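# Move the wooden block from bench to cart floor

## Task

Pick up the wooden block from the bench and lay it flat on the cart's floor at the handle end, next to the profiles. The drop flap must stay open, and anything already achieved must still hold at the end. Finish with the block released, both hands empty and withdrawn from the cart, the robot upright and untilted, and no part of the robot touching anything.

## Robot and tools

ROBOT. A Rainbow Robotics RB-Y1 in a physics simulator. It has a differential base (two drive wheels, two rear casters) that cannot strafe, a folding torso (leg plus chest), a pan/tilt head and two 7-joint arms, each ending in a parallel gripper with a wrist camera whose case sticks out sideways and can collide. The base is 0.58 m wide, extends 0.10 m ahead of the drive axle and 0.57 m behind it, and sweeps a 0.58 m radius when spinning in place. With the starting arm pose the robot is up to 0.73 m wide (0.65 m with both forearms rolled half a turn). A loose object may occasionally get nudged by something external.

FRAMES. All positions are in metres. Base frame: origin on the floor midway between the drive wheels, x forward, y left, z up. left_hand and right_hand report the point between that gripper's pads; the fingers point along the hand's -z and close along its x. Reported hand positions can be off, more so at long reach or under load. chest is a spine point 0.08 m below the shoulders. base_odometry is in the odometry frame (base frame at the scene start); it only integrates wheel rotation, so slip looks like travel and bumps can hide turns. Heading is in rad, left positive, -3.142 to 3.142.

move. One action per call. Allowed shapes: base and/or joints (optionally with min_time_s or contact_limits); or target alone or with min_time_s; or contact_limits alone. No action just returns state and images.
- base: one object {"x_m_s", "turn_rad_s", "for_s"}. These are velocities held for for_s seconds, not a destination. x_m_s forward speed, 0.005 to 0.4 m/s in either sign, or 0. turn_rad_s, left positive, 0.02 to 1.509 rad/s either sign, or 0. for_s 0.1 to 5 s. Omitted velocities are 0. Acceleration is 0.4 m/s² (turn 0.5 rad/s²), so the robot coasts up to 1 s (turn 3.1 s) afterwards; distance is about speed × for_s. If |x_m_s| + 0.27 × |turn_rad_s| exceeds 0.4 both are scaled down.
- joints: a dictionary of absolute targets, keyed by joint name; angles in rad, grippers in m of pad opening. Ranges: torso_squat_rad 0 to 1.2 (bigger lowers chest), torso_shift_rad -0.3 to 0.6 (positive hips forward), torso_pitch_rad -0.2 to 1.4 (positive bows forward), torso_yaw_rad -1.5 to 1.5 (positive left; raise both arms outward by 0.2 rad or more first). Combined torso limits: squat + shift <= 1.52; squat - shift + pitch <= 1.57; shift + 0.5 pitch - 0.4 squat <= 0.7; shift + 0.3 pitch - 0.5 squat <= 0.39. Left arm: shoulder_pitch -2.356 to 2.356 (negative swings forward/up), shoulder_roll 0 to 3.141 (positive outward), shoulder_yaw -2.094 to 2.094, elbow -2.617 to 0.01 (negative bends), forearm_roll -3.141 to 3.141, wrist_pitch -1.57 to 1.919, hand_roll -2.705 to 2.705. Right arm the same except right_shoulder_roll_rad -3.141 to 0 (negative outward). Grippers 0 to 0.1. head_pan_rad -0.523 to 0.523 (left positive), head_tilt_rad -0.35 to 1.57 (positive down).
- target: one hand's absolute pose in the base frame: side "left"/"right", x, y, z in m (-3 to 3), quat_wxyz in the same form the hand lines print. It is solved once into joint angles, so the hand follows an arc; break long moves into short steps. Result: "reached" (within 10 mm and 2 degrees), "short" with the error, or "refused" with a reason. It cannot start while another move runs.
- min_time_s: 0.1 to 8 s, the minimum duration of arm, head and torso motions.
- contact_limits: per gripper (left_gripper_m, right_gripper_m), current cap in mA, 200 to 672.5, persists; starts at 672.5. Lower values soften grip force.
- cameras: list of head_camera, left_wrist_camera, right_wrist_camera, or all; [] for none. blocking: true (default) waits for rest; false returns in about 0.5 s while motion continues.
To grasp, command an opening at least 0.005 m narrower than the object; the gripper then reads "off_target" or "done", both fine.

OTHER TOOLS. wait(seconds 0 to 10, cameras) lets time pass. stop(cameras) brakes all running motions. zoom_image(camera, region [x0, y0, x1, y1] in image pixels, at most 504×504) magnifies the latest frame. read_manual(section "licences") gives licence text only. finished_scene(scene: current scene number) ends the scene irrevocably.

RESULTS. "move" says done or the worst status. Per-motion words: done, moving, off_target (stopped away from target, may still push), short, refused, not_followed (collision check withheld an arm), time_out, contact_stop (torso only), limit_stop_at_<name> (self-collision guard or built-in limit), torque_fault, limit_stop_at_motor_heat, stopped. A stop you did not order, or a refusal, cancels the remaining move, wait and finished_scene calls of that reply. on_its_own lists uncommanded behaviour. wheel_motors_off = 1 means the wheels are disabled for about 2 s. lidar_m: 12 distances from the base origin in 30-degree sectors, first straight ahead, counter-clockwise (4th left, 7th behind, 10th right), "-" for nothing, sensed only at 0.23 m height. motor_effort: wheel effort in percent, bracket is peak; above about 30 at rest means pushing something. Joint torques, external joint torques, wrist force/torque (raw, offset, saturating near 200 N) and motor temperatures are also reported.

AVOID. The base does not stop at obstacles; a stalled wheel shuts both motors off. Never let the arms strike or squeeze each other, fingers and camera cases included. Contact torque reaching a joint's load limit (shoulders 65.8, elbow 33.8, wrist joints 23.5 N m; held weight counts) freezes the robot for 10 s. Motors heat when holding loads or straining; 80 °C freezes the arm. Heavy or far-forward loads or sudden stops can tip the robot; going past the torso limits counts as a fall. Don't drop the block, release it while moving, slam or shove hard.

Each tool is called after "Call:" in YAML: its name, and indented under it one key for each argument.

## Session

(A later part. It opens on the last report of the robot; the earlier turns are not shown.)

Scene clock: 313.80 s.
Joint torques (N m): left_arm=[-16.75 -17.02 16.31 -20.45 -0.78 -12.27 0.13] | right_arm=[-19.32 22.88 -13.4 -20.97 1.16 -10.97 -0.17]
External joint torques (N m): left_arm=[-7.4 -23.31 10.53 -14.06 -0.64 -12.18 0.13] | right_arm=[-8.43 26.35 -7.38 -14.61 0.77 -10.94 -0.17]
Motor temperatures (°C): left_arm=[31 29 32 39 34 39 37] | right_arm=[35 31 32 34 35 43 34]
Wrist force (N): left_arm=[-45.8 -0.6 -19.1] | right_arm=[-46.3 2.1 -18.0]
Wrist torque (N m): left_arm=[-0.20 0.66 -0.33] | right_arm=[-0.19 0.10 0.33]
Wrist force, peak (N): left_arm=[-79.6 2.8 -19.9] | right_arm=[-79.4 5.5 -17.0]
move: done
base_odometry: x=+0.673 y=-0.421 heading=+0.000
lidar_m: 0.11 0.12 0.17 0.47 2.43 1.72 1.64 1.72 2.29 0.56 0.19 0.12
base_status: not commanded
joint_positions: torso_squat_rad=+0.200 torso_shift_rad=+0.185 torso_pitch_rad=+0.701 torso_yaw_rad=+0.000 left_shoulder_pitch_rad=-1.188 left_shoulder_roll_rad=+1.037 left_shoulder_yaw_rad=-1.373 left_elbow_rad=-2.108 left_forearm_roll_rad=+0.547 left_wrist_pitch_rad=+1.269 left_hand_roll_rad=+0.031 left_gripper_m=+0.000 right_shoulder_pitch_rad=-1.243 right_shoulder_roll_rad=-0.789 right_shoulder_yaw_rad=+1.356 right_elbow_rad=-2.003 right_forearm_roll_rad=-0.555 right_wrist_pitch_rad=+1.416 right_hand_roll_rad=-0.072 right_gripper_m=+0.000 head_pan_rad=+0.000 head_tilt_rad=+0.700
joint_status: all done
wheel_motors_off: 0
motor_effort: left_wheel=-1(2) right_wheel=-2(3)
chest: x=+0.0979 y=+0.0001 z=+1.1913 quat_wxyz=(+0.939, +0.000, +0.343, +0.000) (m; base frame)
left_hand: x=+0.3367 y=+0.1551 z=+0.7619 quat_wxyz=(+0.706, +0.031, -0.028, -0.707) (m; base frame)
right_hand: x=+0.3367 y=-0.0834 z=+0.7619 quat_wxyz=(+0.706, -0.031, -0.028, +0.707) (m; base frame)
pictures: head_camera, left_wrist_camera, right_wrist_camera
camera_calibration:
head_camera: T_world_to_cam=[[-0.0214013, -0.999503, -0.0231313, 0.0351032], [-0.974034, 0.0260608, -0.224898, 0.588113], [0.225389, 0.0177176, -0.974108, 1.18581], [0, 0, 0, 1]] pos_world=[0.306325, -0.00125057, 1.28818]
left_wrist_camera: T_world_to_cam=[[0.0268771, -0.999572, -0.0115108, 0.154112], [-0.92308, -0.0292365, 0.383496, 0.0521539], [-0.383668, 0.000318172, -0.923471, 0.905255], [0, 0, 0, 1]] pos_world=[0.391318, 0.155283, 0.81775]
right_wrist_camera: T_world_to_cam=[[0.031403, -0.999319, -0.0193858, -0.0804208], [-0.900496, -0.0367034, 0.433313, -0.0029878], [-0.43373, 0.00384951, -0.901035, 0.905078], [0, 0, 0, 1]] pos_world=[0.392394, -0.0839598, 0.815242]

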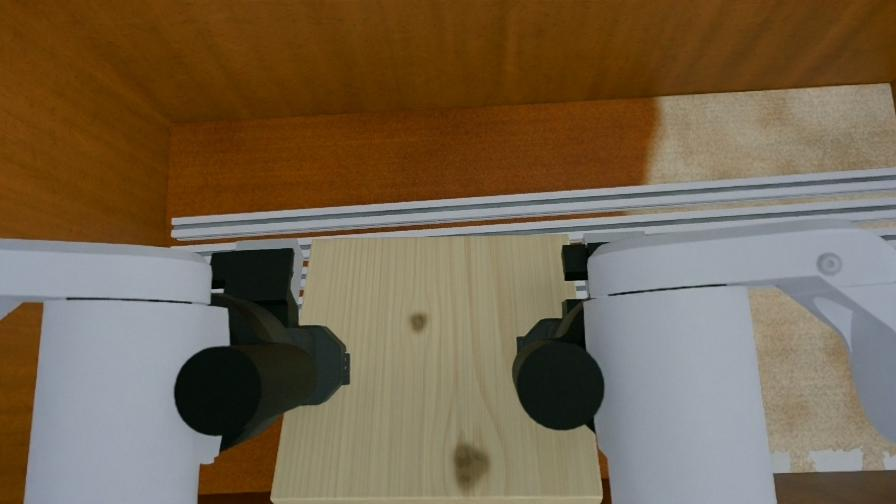

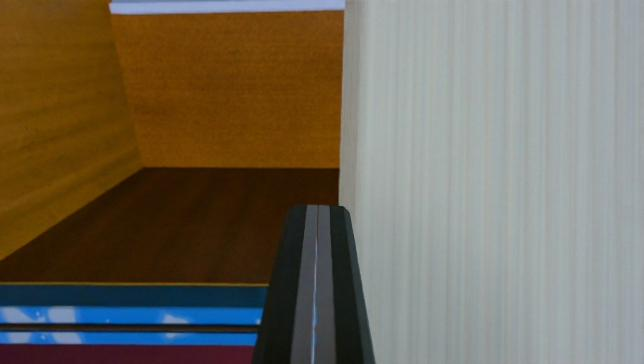

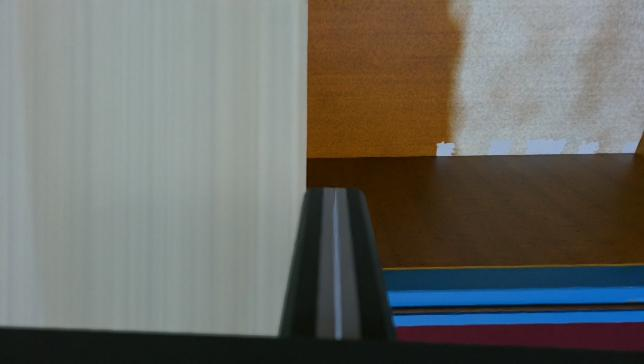

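Call:
move:
  joints: {"torso_shift_rad":0.2}
  cameras: []

Call:
move:
  joints: {"left_shoulder_pitch_rad":-1.144,"left_shoulder_roll_rad":0.940,"left_shoulder_yaw_rad":-1.404,"left_elbow_rad":-1.907,"left_forearm_roll_rad":0.487,"left_wrist_pitch_rad":1.145,"left_hand_roll_rad":-0.003,"right_shoulder_pitch_rad":-1.197,"right_shoulder_roll_rad":-0.714,"right_shoulder_yaw_rad":1.391,"right_elbow_rad":-1.805,"right_forearm_roll_rad":-0.493,"right_wrist_pitch_rad":1.273,"right_hand_roll_rad":-0.028}
  min_time_s: 2.5

Call:
move:
  joints: {"left_shoulder_pitch_rad":-1.107,"left_shoulder_roll_rad":0.836,"left_shoulder_yaw_rad":-1.425,"left_elbow_rad":-1.677,"left_forearm_roll_rad":0.449,"left_wrist_pitch_rad":1.014,"left_hand_roll_rad":-0.040,"right_shoulder_pitch_rad":-1.158,"right_shoulder_roll_rad":-0.627,"right_shoulder_yaw_rad":1.414,"right_elbow_rad":-1.575,"right_forearm_roll_rad":-0.454,"right_wrist_pitch_rad":1.125,"right_hand_roll_rad":0.016}
  min_time_s: 2.5

Scene clock: 322.80 s.
Joint torques (N m): left_arm=[-16.94 -17.12 16.15 -20.68 -0.76 -12.2 0.04] | right_arm=[-19.44 22.91 -13 -21.35 0.99 -10.82 -0.19]
External joint torques (N m): left_arm=[-7.59 -23.42 10.37 -14.28 -0.63 -12.11 0.04] | right_arm=[-8.55 26.38 -6.99 -15 0.6 -10.79 -0.19]
Motor temperatures (°C): left_arm=[31 29 32 39 34 39 37] | right_arm=[35 31 32 34 35 43 34]
Wrist force (N): left_arm=[-45.8 -0.8 -18.8] | right_arm=[-45.2 2.2 -18.0]
Wrist torque (N m): left_arm=[-0.14 0.54 -0.32] | right_arm=[-0.21 0.15 0.36]
Wrist force, peak (N): left_arm=[-46.4 -0.4 -19.8] | right_arm=[-46.7 1.8 -18.0]
move: done
base_odometry: x=+0.673 y=-0.421 heading=+0.000
lidar_m: 0.12 0.12 0.16 0.45 2.44 1.73 1.63 1.72 2.30 0.58 0.19 0.13
base_status: not commanded
joint_positions: torso_squat_rad=+0.200 torso_shift_rad=+0.200 torso_pitch_rad=+0.701 torso_yaw_rad=+0.000 left_shoulder_pitch_rad=-1.188 left_shoulder_roll_rad=+1.037 left_shoulder_yaw_rad=-1.373 left_elbow_rad=-2.108 left_forearm_roll_rad=+0.547 left_wrist_pitch_rad=+1.269 left_hand_roll_rad=+0.031 left_gripper_m=+0.000 right_shoulder_pitch_rad=-1.243 right_shoulder_roll_rad=-0.789 right_shoulder_yaw_rad=+1.356 right_elbow_rad=-2.003 right_forearm_roll_rad=-0.555 right_wrist_pitch_rad=+1.416 right_hand_roll_rad=-0.072 right_gripper_m=+0.000 head_pan_rad=+0.000 head_tilt_rad=+0.700
joint_status: all done
wheel_motors_off: 0
motor_effort: left_wheel=-2(2) right_wheel=-2(2)
chest: x=+0.1081 y=+0.0001 z=+1.1893 quat_wxyz=(+0.939, +0.000, +0.343, +0.000) (m; base frame)
left_hand: x=+0.3467 y=+0.1551 z=+0.7599 quat_wxyz=(+0.706, +0.031, -0.028, -0.707) (m; base frame)
right_hand: x=+0.3468 y=-0.0834 z=+0.7599 quat_wxyz=(+0.706, -0.031, -0.028, +0.707) (m; base frame)
pictures: none
No camera images: "cameras" was empty.

Scene clock: 325.60 s.
Joint torques (N m): left_arm=[-7.73 3.73 5.29 -5.16 -0.49 -0.58 -0.24] | right_arm=[-9.61 -0.37 -4.04 -6.04 0.54 -0.25 0.2]
External joint torques (N m): left_arm=[1.53 -1.98 -0.12 1.1 -0.36 -0.46 -0.24] | right_arm=[1.03 2.45 1.51 0.23 0.16 -0.18 0.2]
Motor temperatures (°C): left_arm=[31 29 32 39 34 39 37] | right_arm=[35 31 32 34 35 43 34]
Wrist force (N): left_arm=[0.4 0.5 -7.5] | right_arm=[-0.1 2.0 -5.3]
Wrist torque (N m): left_arm=[-0.21 0.12 0.07] | right_arm=[-0.18 0.09 -0.06]
Wrist force, peak (N): left_arm=[-73.8 -0.3 -19.9] | right_arm=[-74.3 2.1 -18.2]
move: done
base_odometry: x=+0.673 y=-0.421 heading=+0.000
lidar_m: 0.11 0.11 0.16 0.45 2.43 1.72 1.65 1.72 2.28 0.57 0.18 0.12
base_status: not commanded
joint_positions: torso_squat_rad=+0.200 torso_shift_rad=+0.200 torso_pitch_rad=+0.700 torso_yaw_rad=+0.000 left_shoulder_pitch_rad=-1.144 left_shoulder_roll_rad=+0.940 left_shoulder_yaw_rad=-1.404 left_elbow_rad=-1.907 left_forearm_roll_rad=+0.487 left_wrist_pitch_rad=+1.145 left_hand_roll_rad=-0.003 left_gripper_m=+0.000 right_shoulder_pitch_rad=-1.197 right_shoulder_roll_rad=-0.714 right_shoulder_yaw_rad=+1.391 right_elbow_rad=-1.805 right_forearm_roll_rad=-0.493 right_wrist_pitch_rad=+1.273 right_hand_roll_rad=-0.028 right_gripper_m=+0.000 head_pan_rad=+0.000 head_tilt_rad=+0.700
joint_status: all done
wheel_motors_off: 0
motor_effort: left_wheel=-1(2) right_wheel=-2(2)
chest: x=+0.1077 y=+0.0001 z=+1.1895 quat_wxyz=(+0.939, +0.000, +0.343, +0.000) (m; base frame)
left_hand: x=+0.3466 y=+0.1498 z=+0.7114 quat_wxyz=(+0.705, +0.027, -0.032, -0.708) (m; base frame)
right_hand: x=+0.3461 y=-0.0780 z=+0.7116 quat_wxyz=(+0.705, -0.027, -0.032, +0.708) (m; base frame)
pictures: head_camera, left_wrist_camera, right_wrist_camera
camera_calibration:
head_camera: T_world_to_cam=[[-0.0213658, -0.999502, -0.0232409, 0.0354029], [-0.973897, 0.0260616, -0.225488, 0.59799], [0.225981, 0.0178165, -0.973969, 1.18158], [0, 0, 0, 1]] pos_world=[0.316124, -0.00125081, 1.28648]
left_wrist_camera: T_world_to_cam=[[0.0242849, -0.999705, -0.000267845, 0.140995], [-0.923475, -0.0225358, 0.382996, 0.0800613], [-0.382889, -0.00905368, -0.92375, 0.863724], [0, 0, 0, 1]] pos_world=[0.401221, 0.150577, 0.767239]
right_wrist_camera: T_world_to_cam=[[0.0362741, -0.998864, -0.0309077, -0.0696491], [-0.900665, -0.0460773, 0.432063, 0.0277803], [-0.432997, 0.0121648, -0.901313, 0.864363], [0, 0, 0, 1]] pos_world=[0.401813, -0.0788047, 0.764906]

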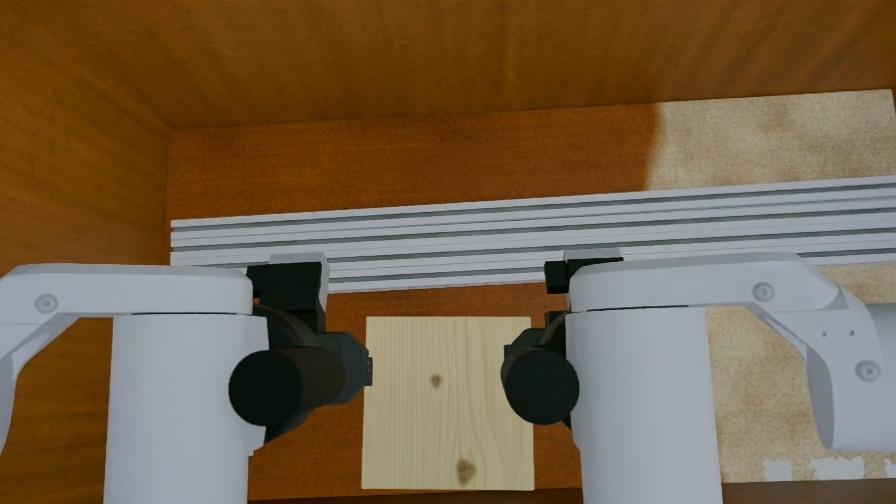

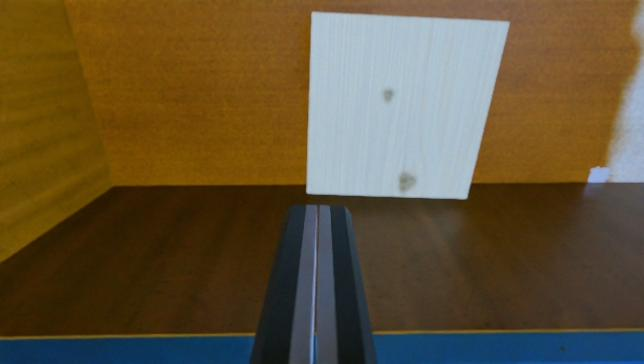

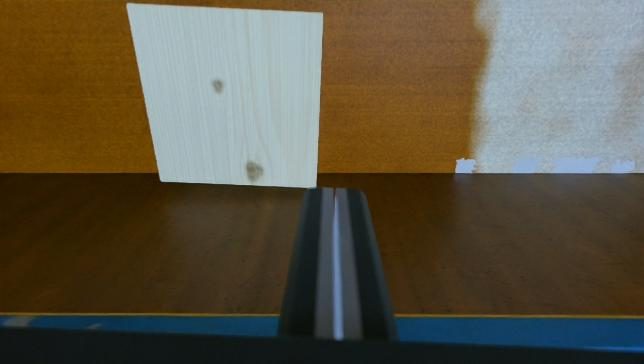

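Scene clock: 328.40 s.
Joint torques (N m): left_arm=[-7.49 2.82 4.74 -4.59 -0.38 -0.62 -0.3] | right_arm=[-8.99 -0.02 -3.66 -5.39 0.51 -0.18 0.16]
External joint torques (N m): left_arm=[1.65 -2.28 -0.15 1.22 -0.26 -0.49 -0.3] | right_arm=[1.4 2.13 1.29 0.5 0.15 -0.1 0.16]
Motor temperatures (°C): left_arm=[31 29 32 39 34 38 37] | right_arm=[35 31 32 34 35 42 34]
Wrist force (N): left_arm=[1.4 -0.4 -7.2] | right_arm=[0.4 2.4 -5.4]
Wrist torque (N m): left_arm=[-0.08 0.26 0.08] | right_arm=[-0.21 0.17 -0.08]
Wrist force, peak (N): left_arm=[1.1 0.7 -8.3] | right_arm=[-0.2 2.8 -6.0]
move: done
base_odometry: x=+0.673 y=-0.421 heading=+0.000
lidar_m: 0.12 0.13 0.18 0.46 2.43 1.74 1.65 1.72 2.30 0.57 0.19 0.13
base_status: not commanded
joint_positions: torso_squat_rad=+0.200 torso_shift_rad=+0.200 torso_pitch_rad=+0.700 torso_yaw_rad=+0.000 left_shoulder_pitch_rad=-1.107 left_shoulder_roll_rad=+0.836 left_shoulder_yaw_rad=-1.425 left_elbow_rad=-1.677 left_forearm_roll_rad=+0.449 left_wrist_pitch_rad=+1.014 left_hand_roll_rad=-0.040 left_gripper_m=+0.000 right_shoulder_pitch_rad=-1.158 right_shoulder_roll_rad=-0.627 right_shoulder_yaw_rad=+1.414 right_elbow_rad=-1.575 right_forearm_roll_rad=-0.454 right_wrist_pitch_rad=+1.125 right_hand_roll_rad=+0.016 right_gripper_m=+0.000 head_pan_rad=+0.000 head_tilt_rad=+0.700
joint_status: all done
wheel_motors_off: 0
motor_effort: left_wheel=-1(2) right_wheel=+1(2)
chest: x=+0.1077 y=+0.0001 z=+1.1895 quat_wxyz=(+0.939, +0.000, +0.343, +0.000) (m; base frame)
left_hand: x=+0.3467 y=+0.1496 z=+0.6622 quat_wxyz=(+0.706, +0.028, -0.032, -0.707) (m; base frame)
right_hand: x=+0.3464 y=-0.0776 z=+0.6628 quat_wxyz=(+0.705, -0.027, -0.033, +0.708) (m; base frame)
pictures: head_camera, left_wrist_camera, right_wrist_camera
camera_calibration:
head_camera: T_world_to_cam=[[-0.0213658, -0.999502, -0.0232409, 0.0354029], [-0.973897, 0.0260616, -0.225488, 0.59799], [0.225981, 0.0178165, -0.973969, 1.18158], [0, 0, 0, 1]] pos_world=[0.316124, -0.00125081, 1.28648]
left_wrist_camera: T_world_to_cam=[[0.0255177, -0.999674, 0.000094352, 0.140121], [-0.923749, -0.0235436, 0.382274, 0.099682], [-0.382148, -0.00984194, -0.924049, 0.818309], [0, 0, 0, 1]] pos_world=[0.40122, 0.150476, 0.718038]
right_wrist_camera: T_world_to_cam=[[0.0348027, -0.998883, -0.0319495, -0.0697232], [-0.901015, -0.0451921, 0.431427, 0.0496723], [-0.432389, 0.0137722, -0.901582, 0.820626], [0, 0, 0, 1]] pos_world=[0.402011, -0.0787024, 0.716204]

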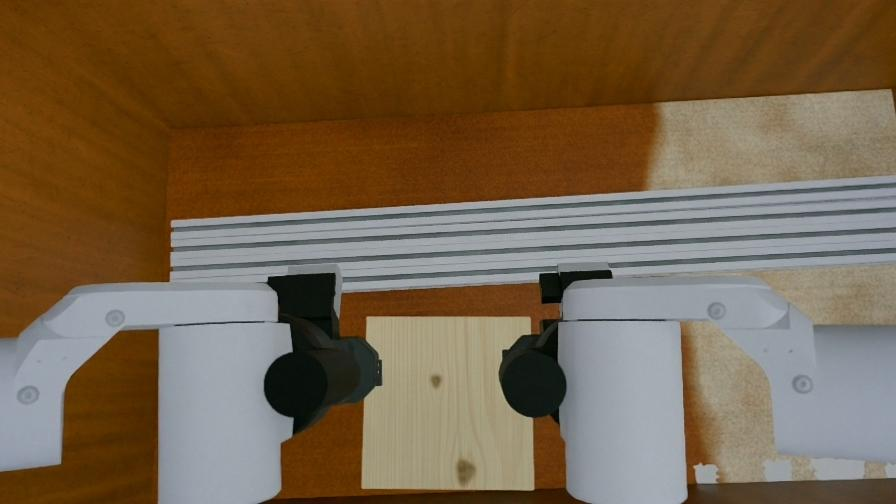

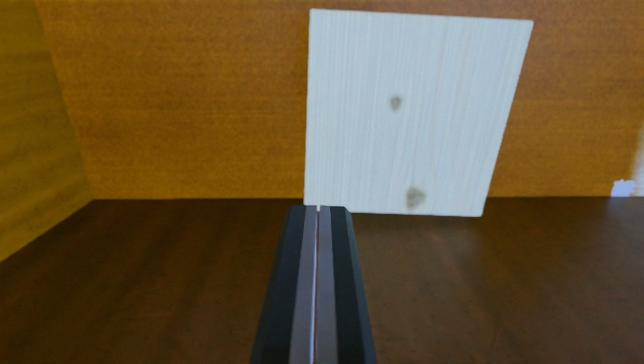

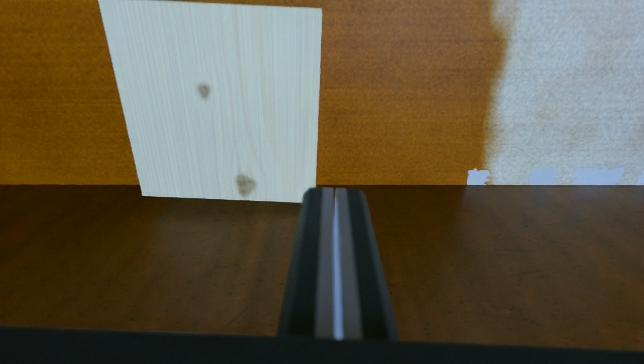

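Call:
move:
  joints: {"left_shoulder_pitch_rad":-1.228,"left_shoulder_roll_rad":1.209,"left_shoulder_yaw_rad":-1.318,"left_elbow_rad":-2.329,"left_forearm_roll_rad":0.643,"left_wrist_pitch_rad":1.332,"left_hand_roll_rad":0.044,"right_shoulder_pitch_rad":-1.269,"right_shoulder_roll_rad":-0.975,"right_shoulder_yaw_rad":1.291,"right_elbow_rad":-2.259,"right_forearm_roll_rad":-0.648,"right_wrist_pitch_rad":1.495,"right_hand_roll_rad":-0.094}
  min_time_s: 2
  cameras: ["head_camera"]

Call:
move:
  base: {"x_m_s":-0.25,"for_s":2.12}
  joints: {"torso_shift_rad":0.15}
  cameras: ["head_camera"]

Scene clock: 338.73 s.
Joint torques (N m): left_arm=[-9.05 6.53 7.78 -6.39 0.01 -0.07 0.34] | right_arm=[-12.29 -6.5 -7.37 -7.22 0.13 0.17 -0.29]
External joint torques (N m): left_arm=[-0.03 -1.09 1.76 -0.34 0.16 0.02 0.34] | right_arm=[-1.79 -1.04 -1.08 -1.17 -0.27 0.21 -0.28]
Motor temperatures (°C): left_arm=[31 28 32 38 34 36 37] | right_arm=[35 31 32 33 35 40 34]
Wrist force (N): left_arm=[1.3 0.5 -7.8] | right_arm=[0.2 2.5 -5.2]
Wrist torque (N m): left_arm=[-0.24 0.24 0.08] | right_arm=[-0.24 0.13 -0.10]
Wrist force, peak (N): left_arm=[1.2 0.0 -8.3] | right_arm=[-0.2 3.0 -6.0]
move: done
base_odometry: x=+0.673 y=-0.421 heading=+0.000
lidar_m: 0.11 0.12 0.17 0.46 2.43 1.72 1.64 1.70 2.29 0.58 0.18 0.13
base_status: not commanded
joint_positions: torso_squat_rad=+0.200 torso_shift_rad=+0.200 torso_pitch_rad=+0.700 torso_yaw_rad=+0.000 left_shoulder_pitch_rad=-1.228 left_shoulder_roll_rad=+1.209 left_shoulder_yaw_rad=-1.318 left_elbow_rad=-2.329 left_forearm_roll_rad=+0.643 left_wrist_pitch_rad=+1.332 left_hand_roll_rad=+0.044 left_gripper_m=+0.000 right_shoulder_pitch_rad=-1.269 right_shoulder_roll_rad=-0.975 right_shoulder_yaw_rad=+1.291 right_elbow_rad=-2.259 right_forearm_roll_rad=-0.648 right_wrist_pitch_rad=+1.495 right_hand_roll_rad=-0.094 right_gripper_m=+0.000 head_pan_rad=+0.000 head_tilt_rad=+0.700
joint_status: all done
wheel_motors_off: 0
motor_effort: left_wheel=+0(1) right_wheel=+2(2)
chest: x=+0.1077 y=+0.0001 z=+1.1895 quat_wxyz=(+0.939, +0.000, +0.343, +0.000) (m; base frame)
left_hand: x=+0.3477 y=+0.1771 z=+0.8172 quat_wxyz=(+0.706, +0.033, -0.029, -0.707) (m; base frame)
right_hand: x=+0.3476 y=-0.1167 z=+0.8171 quat_wxyz=(+0.706, -0.030, -0.031, +0.707) (m; base frame)
pictures: head_camera
camera_calibration:
head_camera: T_world_to_cam=[[-0.0213615, -0.999502, -0.023244, 0.0354056], [-0.973893, 0.0260585, -0.225508, 0.598015], [0.226001, 0.0178199, -0.973964, 1.18156], [0, 0, 0, 1]] pos_world=[0.316124, -0.00125083, 1.28648]

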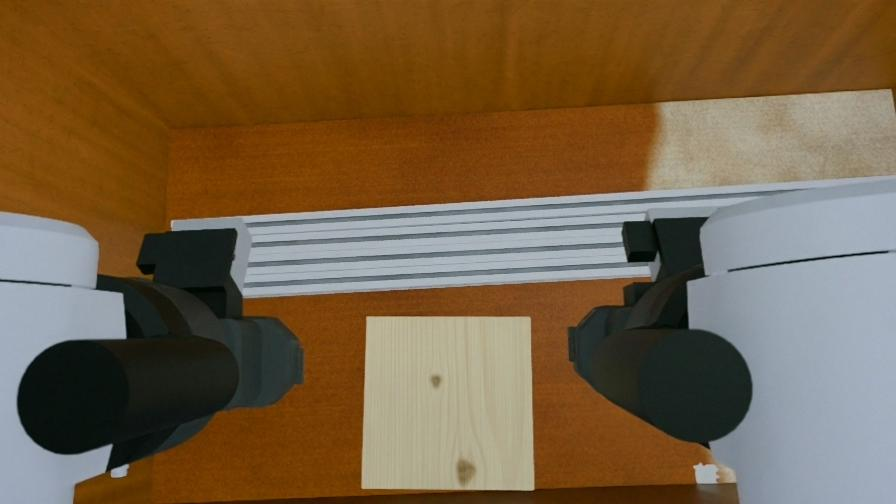

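Scene clock: 341.87 s.
Joint torques (N m): left_arm=[-8.55 6.2 7.2 -5.86 -0.11 -0.07 0.29] | right_arm=[-11.53 -6.14 -7.2 -6.67 0.25 -0.02 -0.34]
External joint torques (N m): left_arm=[0.48 -1.42 1.18 0.19 0.04 0.02 0.29] | right_arm=[-1.01 -0.68 -0.91 -0.64 -0.16 0.02 -0.34]
Motor temperatures (°C): left_arm=[31 28 32 38 34 36 37] | right_arm=[34 31 32 33 35 40 34]
Wrist force (N): left_arm=[0.8 0.8 -8.1] | right_arm=[0.1 1.9 -5.5]
Wrist torque (N m): left_arm=[-0.27 0.16 0.09] | right_arm=[-0.19 0.13 -0.08]
Wrist force, peak (N): left_arm=[1.1 -0.8 -8.6] | right_arm=[0.2 3.2 -5.9]
move: done
base_odometry: x=+0.140 y=-0.421 heading=-0.002
lidar_m: 0.65 0.67 1.26 4.99 1.66 1.17 1.11 1.17 1.55 3.89 0.96 0.69
base_status: done (sent for 2.13 of 2.13 s)
joint_positions: torso_squat_rad=+0.200 torso_shift_rad=+0.150 torso_pitch_rad=+0.700 torso_yaw_rad=+0.000 left_shoulder_pitch_rad=-1.228 left_shoulder_roll_rad=+1.209 left_shoulder_yaw_rad=-1.318 left_elbow_rad=-2.329 left_forearm_roll_rad=+0.643 left_wrist_pitch_rad=+1.332 left_hand_roll_rad=+0.044 left_gripper_m=+0.000 right_shoulder_pitch_rad=-1.269 right_shoulder_roll_rad=-0.975 right_shoulder_yaw_rad=+1.291 right_elbow_rad=-2.259 right_forearm_roll_rad=-0.648 right_wrist_pitch_rad=+1.495 right_hand_roll_rad=-0.094 right_gripper_m=+0.000 head_pan_rad=+0.000 head_tilt_rad=+0.700
joint_status: all done
wheel_motors_off: 0
motor_effort: left_wheel=-18(31) right_wheel=+17(35)
chest: x=+0.0738 y=+0.0001 z=+1.1955 quat_wxyz=(+0.939, +0.000, +0.343, +0.000) (m; base frame)
left_hand: x=+0.3139 y=+0.1771 z=+0.8234 quat_wxyz=(+0.706, +0.033, -0.030, -0.707) (m; base frame)
right_hand: x=+0.3138 y=-0.1167 z=+0.8232 quat_wxyz=(+0.706, -0.030, -0.031, +0.707) (m; base frame)
pictures: head_camera
camera_calibration:
head_camera: T_world_to_cam=[[-0.021359, -0.999502, -0.0232489, 0.0348267], [-0.973826, 0.0260624, -0.225794, 0.566628], [0.226287, 0.0178177, -0.973898, 1.19502], [0, 0, 0, 1]] pos_world=[0.282123, -0.00125082, 1.29258]

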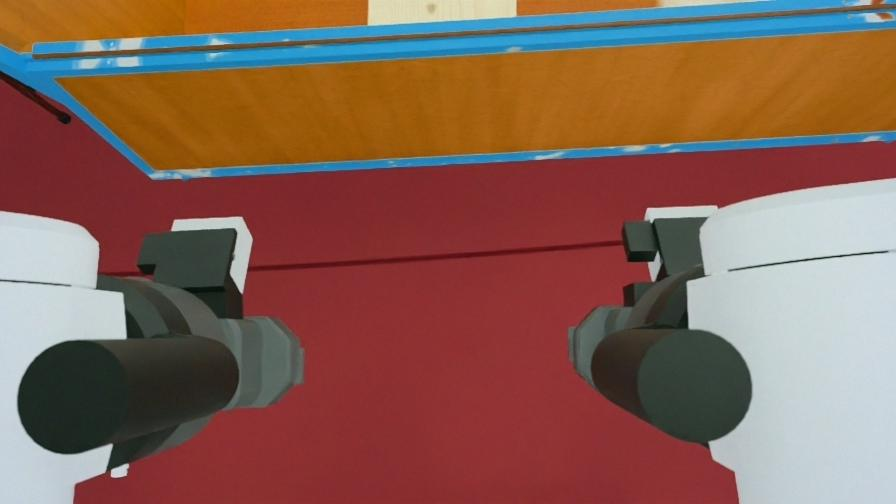

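Call:
move:
  base: {"turn_rad_s":0.5,"for_s":1.5}
  joints: {"left_shoulder_pitch_rad":0.0,"left_shoulder_roll_rad":0.15,"left_shoulder_yaw_rad":0,"left_elbow_rad":-0.2,"left_forearm_roll_rad":0,"left_wrist_pitch_rad":0,"left_hand_roll_rad":0}
  cameras: []

Call:
move:
  base: {"x_m_s":0.2,"for_s":1.6}
  cameras: []

Call:
move:
  base: {"turn_rad_s":-0.5,"for_s":1.5}
  cameras: ["head_camera"]

Scene clock: 346.10 s.
Joint torques (N m): left_arm=[14.07 2.97 1.81 5.46 -0.1 0.48 -0.24] | right_arm=[-11.35 -6.38 -7.36 -6.38 0.14 0.06 -0.32]
External joint torques (N m): left_arm=[-2.46 -0.45 1.43 -0.75 -0.11 -0.38 -0.27] | right_arm=[-0.83 -0.91 -1.06 -0.34 -0.26 0.1 -0.32]
Motor temperatures (°C): left_arm=[31 28 32 38 34 35 37] | right_arm=[34 31 32 33 35 40 34]
Wrist force (N): left_arm=[4.0 0.0 -6.6] | right_arm=[0.1 2.4 -5.8]
Wrist torque (N m): left_arm=[-0.15 0.39 0.06] | right_arm=[-0.21 0.12 -0.09]
Wrist force, peak (N): left_arm=[3.0 0.2 -8.9] | right_arm=[0.2 2.7 -6.0]
move: done
base_odometry: x=+0.139 y=-0.421 heading=+0.748
lidar_m: 0.74 1.88 2.56 1.34 1.12 1.11 1.24 2.03 3.35 0.79 0.66 0.64
base_status: done (sent for 1.5 of 1.5 s)
joint_positions: torso_squat_rad=+0.200 torso_shift_rad=+0.150 torso_pitch_rad=+0.700 torso_yaw_rad=+0.000 left_shoulder_pitch_rad=+0.000 left_shoulder_roll_rad=+0.150 left_shoulder_yaw_rad=+0.000 left_elbow_rad=-0.200 left_forearm_roll_rad=+0.000 left_wrist_pitch_rad=+0.000 left_hand_roll_rad=+0.000 left_gripper_m=+0.000 right_shoulder_pitch_rad=-1.269 right_shoulder_roll_rad=-0.975 right_shoulder_yaw_rad=+1.291 right_elbow_rad=-2.259 right_forearm_roll_rad=-0.648 right_wrist_pitch_rad=+1.495 right_hand_roll_rad=-0.094 right_gripper_m=+0.000 head_pan_rad=+0.000 head_tilt_rad=+0.700
joint_status: all done
wheel_motors_off: 0
motor_effort: left_wheel=-4(37) right_wheel=+18(41)
chest: x=+0.0738 y=+0.0001 z=+1.1955 quat_wxyz=(+0.939, +0.000, +0.343, +0.000) (m; base frame)
left_hand: x=-0.2840 y=+0.3334 z=+0.6202 quat_wxyz=(+0.966, +0.067, +0.247, -0.033) (m; base frame)
right_hand: x=+0.3139 y=-0.1167 z=+0.8232 quat_wxyz=(+0.706, -0.030, -0.031, +0.707) (m; base frame)
pictures: none
No camera images: "cameras" was empty.

Scene clock: 348.57 s.
Joint torques (N m): left_arm=[15.63 2.42 1.67 5.95 0.01 0.53 -0.32] | right_arm=[-11.22 -6.2 -7.19 -6.43 0.3 0.14 -0.2]
External joint torques (N m): left_arm=[-0.91 -1 1.28 -0.26 0.01 -0.34 -0.34] | right_arm=[-0.71 -0.74 -0.9 -0.39 -0.1 0.18 -0.2]
Motor temperatures (°C): left_arm=[31 28 32 38 34 35 37] | right_arm=[34 31 32 33 35 39 34]
Wrist force (N): left_arm=[4.4 -0.2 -6.9] | right_arm=[-0.3 2.9 -5.2]
Wrist torque (N m): left_arm=[-0.14 0.42 0.05] | right_arm=[-0.28 0.08 -0.09]
Wrist force, peak (N): left_arm=[4.9 -0.3 -7.4] | right_arm=[0.0 3.0 -5.6]
move: done
base_odometry: x=+0.374 y=-0.203 heading=+0.748
lidar_m: 0.46 1.60 3.11 1.65 1.36 1.36 1.52 2.46 1.03 0.51 0.41 0.41
base_status: done (sent for 1.6 of 1.6 s)
joint_positions: torso_squat_rad=+0.200 torso_shift_rad=+0.150 torso_pitch_rad=+0.700 torso_yaw_rad=+0.000 left_shoulder_pitch_rad=+0.000 left_shoulder_roll_rad=+0.150 left_shoulder_yaw_rad=+0.000 left_elbow_rad=-0.200 left_forearm_roll_rad=+0.000 left_wrist_pitch_rad=+0.000 left_hand_roll_rad=+0.000 left_gripper_m=+0.000 right_shoulder_pitch_rad=-1.269 right_shoulder_roll_rad=-0.975 right_shoulder_yaw_rad=+1.291 right_elbow_rad=-2.259 right_forearm_roll_rad=-0.648 right_wrist_pitch_rad=+1.495 right_hand_roll_rad=-0.094 right_gripper_m=+0.000 head_pan_rad=+0.000 head_tilt_rad=+0.700
joint_status: not commanded
wheel_motors_off: 0
motor_effort: left_wheel=+3(31) right_wheel=-3(45)
chest: x=+0.0739 y=+0.0001 z=+1.1955 quat_wxyz=(+0.939, +0.000, +0.343, +0.000) (m; base frame)
left_hand: x=-0.2838 y=+0.3334 z=+0.6201 quat_wxyz=(+0.966, +0.067, +0.247, -0.033) (m; base frame)
right_hand: x=+0.3139 y=-0.1167 z=+0.8231 quat_wxyz=(+0.706, -0.030, -0.031, +0.707) (m; base frame)
pictures: none
No camera images: "cameras" was empty.

Scene clock: 351.40 s.
Joint torques (N m): left_arm=[15.48 2.39 1.99 5.86 -0.02 0.54 -0.28] | right_arm=[-11.1 -5.93 -6.89 -6.51 0.19 -0.01 -0.3]
External joint torques (N m): left_arm=[-1.05 -1.03 1.6 -0.35 -0.03 -0.33 -0.31] | right_arm=[-0.59 -0.47 -0.6 -0.47 -0.21 0.02 -0.3]
Motor temperatures (°C): left_arm=[31 28 32 38 34 35 37] | right_arm=[34 31 32 32 35 39 34]
Wrist force (N): left_arm=[4.0 -0.1 -7.0] | right_arm=[0.0 2.4 -5.1]
Wrist torque (N m): left_arm=[-0.14 0.36 0.05] | right_arm=[-0.23 0.09 -0.09]
Wrist force, peak (N): left_arm=[4.7 0.2 -7.6] | right_arm=[0.4 2.8 -5.9]
move: done
base_odometry: x=+0.374 y=-0.203 heading=-0.002
lidar_m: 0.42 0.43 0.95 4.12 2.01 1.43 1.36 1.41 1.88 4.69 0.62 0.44
base_status: done (sent for 1.5 of 1.5 s)
joint_positions: torso_squat_rad=+0.200 torso_shift_rad=+0.150 torso_pitch_rad=+0.700 torso_yaw_rad=+0.000 left_shoulder_pitch_rad=+0.000 left_shoulder_roll_rad=+0.150 left_shoulder_yaw_rad=+0.000 left_elbow_rad=-0.200 left_forearm_roll_rad=+0.000 left_wrist_pitch_rad=+0.000 left_hand_roll_rad=+0.000 left_gripper_m=+0.000 right_shoulder_pitch_rad=-1.269 right_shoulder_roll_rad=-0.975 right_shoulder_yaw_rad=+1.291 right_elbow_rad=-2.259 right_forearm_roll_rad=-0.648 right_wrist_pitch_rad=+1.495 right_hand_roll_rad=-0.094 right_gripper_m=+0.000 head_pan_rad=+0.000 head_tilt_rad=+0.700
joint_status: not commanded
wheel_motors_off: 0
motor_effort: left_wheel=+16(27) right_wheel=-2(37)
chest: x=+0.0739 y=+0.0001 z=+1.1955 quat_wxyz=(+0.939, +0.000, +0.343, +0.000) (m; base frame)
left_hand: x=-0.2838 y=+0.3335 z=+0.6201 quat_wxyz=(+0.966, +0.067, +0.247, -0.033) (m; base frame)
right_hand: x=+0.3139 y=-0.1167 z=+0.8231 quat_wxyz=(+0.706, -0.030, -0.031, +0.707) (m; base frame)
pictures: head_camera
camera_calibration:
head_camera: T_world_to_cam=[[-0.0213641, -0.999501, -0.0232463, 0.0348268], [-0.973871, 0.0260633, -0.225603, 0.566567], [0.226097, 0.0178191, -0.973942, 1.19499], [0, 0, 0, 1]] pos_world=[0.282324, -0.00125082, 1.29248]

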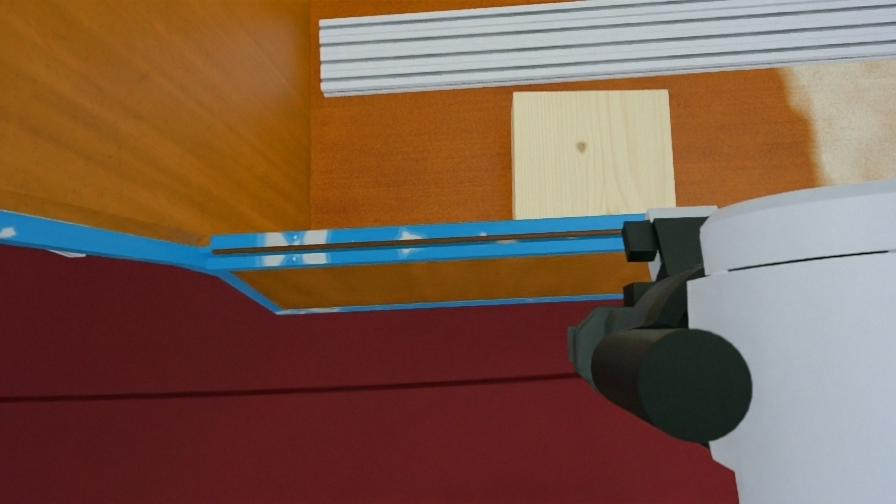

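Call:
move:
  target: {"side":"right","x":0.315,"y":-0.375,"z":0.82,"quat_wxyz":[0.706,-0.0308,-0.0308,0.706]}
  min_time_s: 1.5
  cameras: []

Call:
move:
  base: {"x_m_s":0.15,"for_s":2.0}
  cameras: ["head_camera","right_wrist_camera"]

Scene clock: 354.70 s.
Joint torques (N m): left_arm=[15.59 2.33 1.82 5.82 -0.02 0.56 -0.2] | right_arm=[-4.86 -16.07 -4.53 -1.6 0.05 0 -0.11]
External joint torques (N m): left_arm=[-0.94 -1.09 1.44 -0.39 -0.03 -0.3 -0.23] | right_arm=[0.28 -0.51 0.32 0.22 -0.18 0.13 -0.11]
Motor temperatures (°C): left_arm=[31 28 32 37 34 34 37] | right_arm=[34 31 32 32 35 39 34]
Wrist force (N): left_arm=[4.2 0.9 -6.9] | right_arm=[-0.2 2.9 -5.7]
Wrist torque (N m): left_arm=[-0.28 0.34 0.07] | right_arm=[-0.30 0.05 -0.06]
Wrist force, peak (N): left_arm=[5.2 -0.2 -7.2] | right_arm=[-0.6 3.7 -5.7]
move: done
base_odometry: x=+0.374 y=-0.203 heading=-0.002
lidar_m: 0.41 0.42 0.96 4.14 2.00 1.42 1.35 1.41 1.88 4.68 0.63 0.44
base_status: not commanded
joint_positions: torso_squat_rad=+0.200 torso_shift_rad=+0.150 torso_pitch_rad=+0.700 torso_yaw_rad=+0.000 left_shoulder_pitch_rad=+0.000 left_shoulder_roll_rad=+0.150 left_shoulder_yaw_rad=+0.000 left_elbow_rad=-0.200 left_forearm_roll_rad=+0.000 left_wrist_pitch_rad=+0.000 left_hand_roll_rad=+0.000 left_gripper_m=+0.000 right_shoulder_pitch_rad=-0.998 right_shoulder_roll_rad=-1.792 right_shoulder_yaw_rad=+1.345 right_elbow_rad=-2.147 right_forearm_roll_rad=-0.765 right_wrist_pitch_rad=+0.590 right_hand_roll_rad=+0.349 right_gripper_m=+0.000 head_pan_rad=+0.000 head_tilt_rad=+0.700
joint_status: all done
wheel_motors_off: 0
motor_effort: left_wheel=+18(18) right_wheel=-3(5)
chest: x=+0.0739 y=+0.0001 z=+1.1955 quat_wxyz=(+0.939, +0.000, +0.343, +0.000) (m; base frame)
left_hand: x=-0.2838 y=+0.3335 z=+0.6201 quat_wxyz=(+0.966, +0.067, +0.247, -0.033) (m; base frame)
right_hand: x=+0.3152 y=-0.3748 z=+0.8201 quat_wxyz=(+0.707, -0.032, -0.032, +0.706) (m; base frame)
right_hand_status: reached (checked arc, planned for 1.5 s): 0 mm and 0.2 deg off.
pictures: none
No camera images: "cameras" was empty.

Scene clock: 357.40 s.
Joint torques (N m): left_arm=[15.79 2.6 1.78 5.91 0 0.6 -0.23] | right_arm=[-4.98 -16.37 -4.16 -1.69 0.03 0.09 -0.1]
External joint torques (N m): left_arm=[-0.74 -0.82 1.4 -0.3 0 -0.27 -0.26] | right_arm=[0.16 -0.8 0.69 0.13 -0.19 0.22 -0.1]
Motor temperatures (°C): left_arm=[31 28 32 37 34 34 37] | right_arm=[34 31 32 32 35 39 34]
Wrist force (N): left_arm=[4.5 0.2 -8.0] | right_arm=[0.3 2.8 -5.1]
Wrist torque (N m): left_arm=[-0.18 0.47 0.05] | right_arm=[-0.27 0.13 -0.07]
Wrist force, peak (N): left_arm=[4.5 0.2 -8.0] | right_arm=[0.5 3.4 -5.5]
move: done
base_odometry: x=+0.674 y=-0.204 heading=-0.002
lidar_m: 0.11 0.12 0.17 1.51 2.45 1.74 1.65 1.73 2.28 0.55 0.18 0.12
base_status: done (sent for 2 of 2 s)
joint_positions: torso_squat_rad=+0.200 torso_shift_rad=+0.150 torso_pitch_rad=+0.700 torso_yaw_rad=+0.000 left_shoulder_pitch_rad=+0.000 left_shoulder_roll_rad=+0.150 left_shoulder_yaw_rad=+0.000 left_elbow_rad=-0.200 left_forearm_roll_rad=+0.000 left_wrist_pitch_rad=+0.000 left_hand_roll_rad=+0.000 left_gripper_m=+0.000 right_shoulder_pitch_rad=-0.998 right_shoulder_roll_rad=-1.792 right_shoulder_yaw_rad=+1.345 right_elbow_rad=-2.147 right_forearm_roll_rad=-0.765 right_wrist_pitch_rad=+0.590 right_hand_roll_rad=+0.349 right_gripper_m=+0.000 head_pan_rad=+0.000 head_tilt_rad=+0.700
joint_status: not commanded
wheel_motors_off: 0
motor_effort: left_wheel=-2(45) right_wheel=+3(32)
chest: x=+0.0739 y=+0.0001 z=+1.1955 quat_wxyz=(+0.939, +0.000, +0.343, +0.000) (m; base frame)
left_hand: x=-0.2837 y=+0.3334 z=+0.6201 quat_wxyz=(+0.966, +0.067, +0.247, -0.033) (m; base frame)
right_hand: x=+0.3152 y=-0.3748 z=+0.8201 quat_wxyz=(+0.707, -0.032, -0.032, +0.706) (m; base frame)
pictures: head_camera, right_wrist_camera
camera_calibration:
head_camera: T_world_to_cam=[[-0.0213641, -0.999501, -0.0232463, 0.0348268], [-0.973871, 0.0260633, -0.225603, 0.566567], [0.226097, 0.0178191, -0.973942, 1.19499], [0, 0, 0, 1]] pos_world=[0.282324, -0.00125082, 1.29248]
right_wrist_camera: T_world_to_cam=[[0.0308039, -0.999258, -0.0231308, -0.366569], [-0.903417, -0.0377359, 0.4271, -0.0526158], [-0.427656, 0.00774043, -0.903908, 0.951143], [0, 0, 0, 1]] pos_world=[0.37052, -0.375644, 0.873739]

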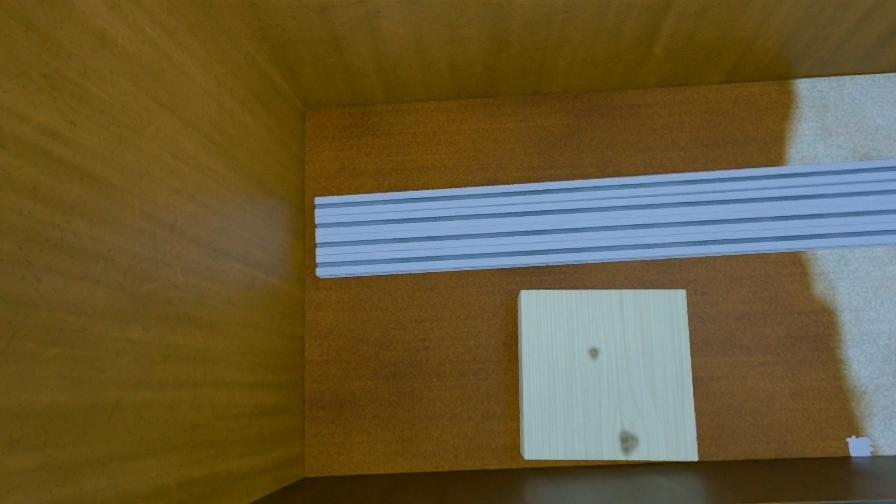

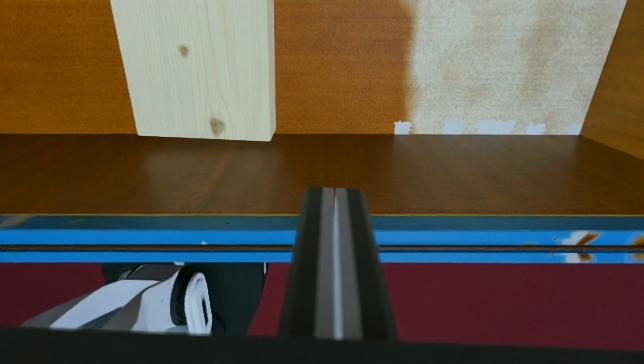

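Call:
move:
  joints: {"torso_squat_rad":0.9,"torso_shift_rad":0.235}
  min_time_s: 4
  cameras: ["head_camera","right_wrist_camera"]

Call:
move:
  target: {"side":"right","x":0.312,"y":-0.375,"z":0.40,"quat_wxyz":[0.706,-0.0308,-0.0308,0.706]}
  min_time_s: 2
  cameras: ["head_camera","right_wrist_camera"]

Scene clock: 365.37 s.
Joint torques (N m): left_arm=[15.04 2.6 1.92 6.05 -0.08 0.54 -0.22] | right_arm=[-5.22 -15.94 -4.44 -1.63 0.07 -0.15 -0.02]
External joint torques (N m): left_arm=[-1.49 -0.82 1.53 -0.16 -0.08 -0.33 -0.24] | right_arm=[-0.08 -0.38 0.41 0.19 -0.15 -0.02 -0.02]
Motor temperatures (°C): left_arm=[31 28 32 37 34 34 37] | right_arm=[34 31 32 32 35 38 34]
Wrist force (N): left_arm=[4.4 0.1 -6.9] | right_arm=[0.5 2.3 -5.0]
Wrist torque (N m): left_arm=[-0.16 0.44 0.11] | right_arm=[-0.23 0.15 -0.06]
Wrist force, peak (N): left_arm=[5.1 0.4 -7.9] | right_arm=[0.9 3.3 -5.7]
move: done
base_odometry: x=+0.674 y=-0.204 heading=-0.002
lidar_m: 0.15 0.15 0.21 1.51 2.46 1.75 1.64 1.72 2.30 0.61 0.22 0.15
base_status: not commanded
joint_positions: torso_squat_rad=+0.900 torso_shift_rad=+0.235 torso_pitch_rad=+0.700 torso_yaw_rad=+0.000 left_shoulder_pitch_rad=+0.000 left_shoulder_roll_rad=+0.150 left_shoulder_yaw_rad=+0.000 left_elbow_rad=-0.200 left_forearm_roll_rad=+0.000 left_wrist_pitch_rad=+0.000 left_hand_roll_rad=+0.000 left_gripper_m=+0.000 right_shoulder_pitch_rad=-0.998 right_shoulder_roll_rad=-1.792 right_shoulder_yaw_rad=+1.345 right_elbow_rad=-2.147 right_forearm_roll_rad=-0.765 right_wrist_pitch_rad=+0.590 right_hand_roll_rad=+0.349 right_gripper_m=+0.000 head_pan_rad=+0.000 head_tilt_rad=+0.700
joint_status: all done
wheel_motors_off: 0
motor_effort: left_wheel=+2(13) right_wheel=+6(13)
chest: x=+0.0726 y=+0.0001 z=+0.9404 quat_wxyz=(+0.939, +0.000, +0.343, +0.000) (m; base frame)
left_hand: x=-0.2849 y=+0.3334 z=+0.3649 quat_wxyz=(+0.966, +0.067, +0.247, -0.033) (m; base frame)
right_hand: x=+0.3139 y=-0.3749 z=+0.5650 quat_wxyz=(+0.707, -0.032, -0.032, +0.706) (m; base frame)
pictures: head_camera, right_wrist_camera
camera_calibration:
head_camera: T_world_to_cam=[[-0.0213578, -0.999502, -0.0232468, 0.0288676], [-0.973849, 0.026059, -0.225699, 0.507842], [0.226192, 0.0178185, -0.97392, 0.94678], [0, 0, 0, 1]] pos_world=[0.281023, -0.00125083, 1.03738]
right_wrist_camera: T_world_to_cam=[[0.0308102, -0.999258, -0.0231275, -0.372437], [-0.903473, -0.0377392, 0.42698, 0.0553476], [-0.427536, 0.00773969, -0.903965, 0.720033], [0, 0, 0, 1]] pos_world=[0.36932, -0.375644, 0.618639]

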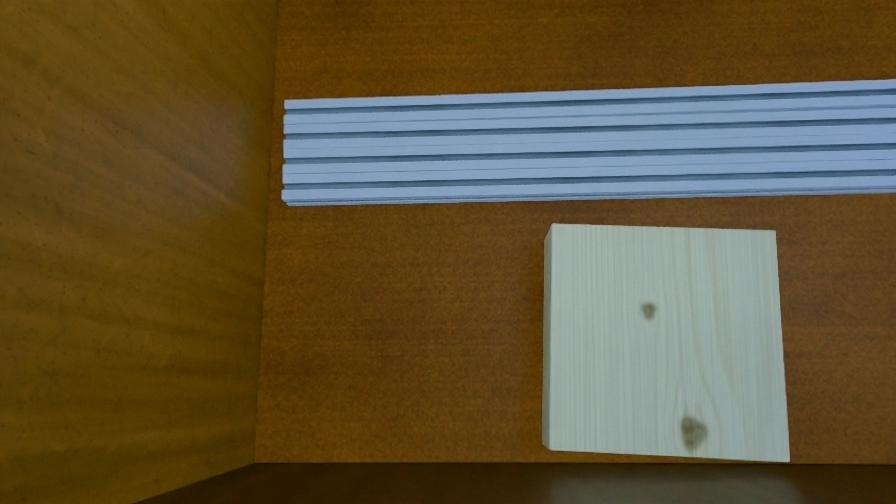

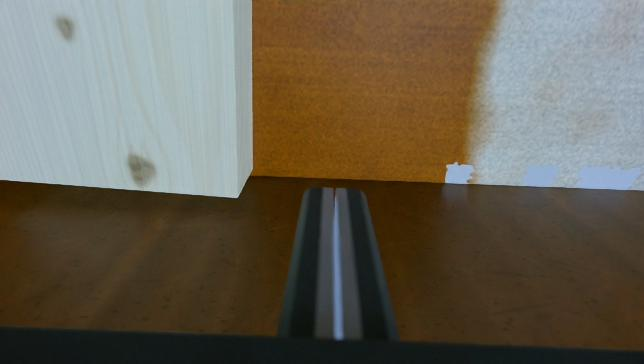

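Scene clock: 367.70 s.
Joint torques (N m): left_arm=[15.16 2.65 2.12 6.02 -0.02 0.56 -0.19] | right_arm=[-4.83 -14.14 -2.73 -0.51 0.32 -0.13 0.17]
External joint torques (N m): left_arm=[-1.37 -0.77 1.74 -0.18 -0.03 -0.31 -0.22] | right_arm=[1 0.64 0.96 0.71 0.16 0 0.17]
Motor temperatures (°C): left_arm=[31 28 32 37 34 34 37] | right_arm=[34 31 32 32 35 38 34]
Wrist force (N): left_arm=[4.3 -0.6 -6.6] | right_arm=[0.4 2.0 -5.0]
Wrist torque (N m): left_arm=[-0.07 0.35 0.07] | right_arm=[-0.17 0.15 -0.07]
Wrist force, peak (N): left_arm=[5.1 -0.7 -7.3] | right_arm=[-0.1 2.4 -6.0]
move: done
base_odometry: x=+0.674 y=-0.204 heading=-0.002
lidar_m: 0.14 0.16 0.22 1.52 2.46 1.74 1.65 1.72 2.29 0.62 0.23 0.15
base_status: not commanded
joint_positions: torso_squat_rad=+0.900 torso_shift_rad=+0.235 torso_pitch_rad=+0.700 torso_yaw_rad=+0.000 left_shoulder_pitch_rad=+0.000 left_shoulder_roll_rad=+0.150 left_shoulder_yaw_rad=+0.000 left_elbow_rad=-0.200 left_forearm_roll_rad=+0.000 left_wrist_pitch_rad=+0.000 left_hand_roll_rad=+0.000 left_gripper_m=+0.000 right_shoulder_pitch_rad=-0.943 right_shoulder_roll_rad=-1.247 right_shoulder_yaw_rad=+1.432 right_elbow_rad=-1.472 right_forearm_roll_rad=-0.642 right_wrist_pitch_rad=+0.416 right_hand_roll_rad=+0.377 right_gripper_m=+0.000 head_pan_rad=+0.000 head_tilt_rad=+0.700
joint_status: all done
wheel_motors_off: 0
motor_effort: left_wheel=+0(2) right_wheel=+8(10)
chest: x=+0.0726 y=+0.0001 z=+0.9404 quat_wxyz=(+0.939, +0.000, +0.343, +0.000) (m; base frame)
left_hand: x=-0.2849 y=+0.3334 z=+0.3649 quat_wxyz=(+0.966, +0.067, +0.247, -0.033) (m; base frame)
right_hand: x=+0.3124 y=-0.3750 z=+0.4002 quat_wxyz=(+0.707, -0.032, -0.031, +0.706) (m; base frame)
right_hand_status: reached (checked arc, planned for 2.0 s): 0 mm and 0.1 deg off.
pictures: head_camera, right_wrist_camera
camera_calibration:
head_camera: T_world_to_cam=[[-0.0213578, -0.999502, -0.0232468, 0.0288676], [-0.973849, 0.026059, -0.225699, 0.507842], [0.226192, 0.0178185, -0.97392, 0.94678], [0, 0, 0, 1]] pos_world=[0.281023, -0.00125083, 1.03738]
right_wrist_camera: T_world_to_cam=[[0.0309137, -0.99926, -0.0228826, -0.376453], [-0.903086, -0.0377348, 0.427798, 0.12384], [-0.428345, 0.00744015, -0.903585, 0.57043], [0, 0, 0, 1]] pos_world=[0.367817, -0.375745, 0.453839]

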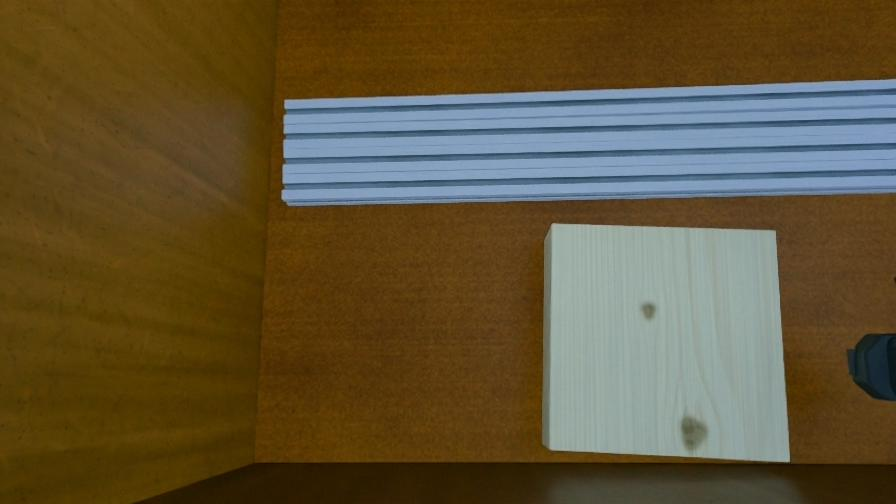

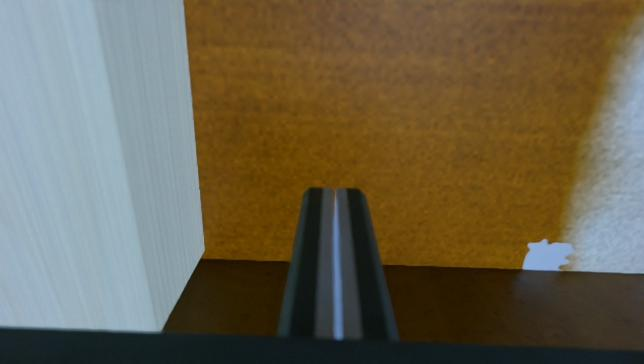

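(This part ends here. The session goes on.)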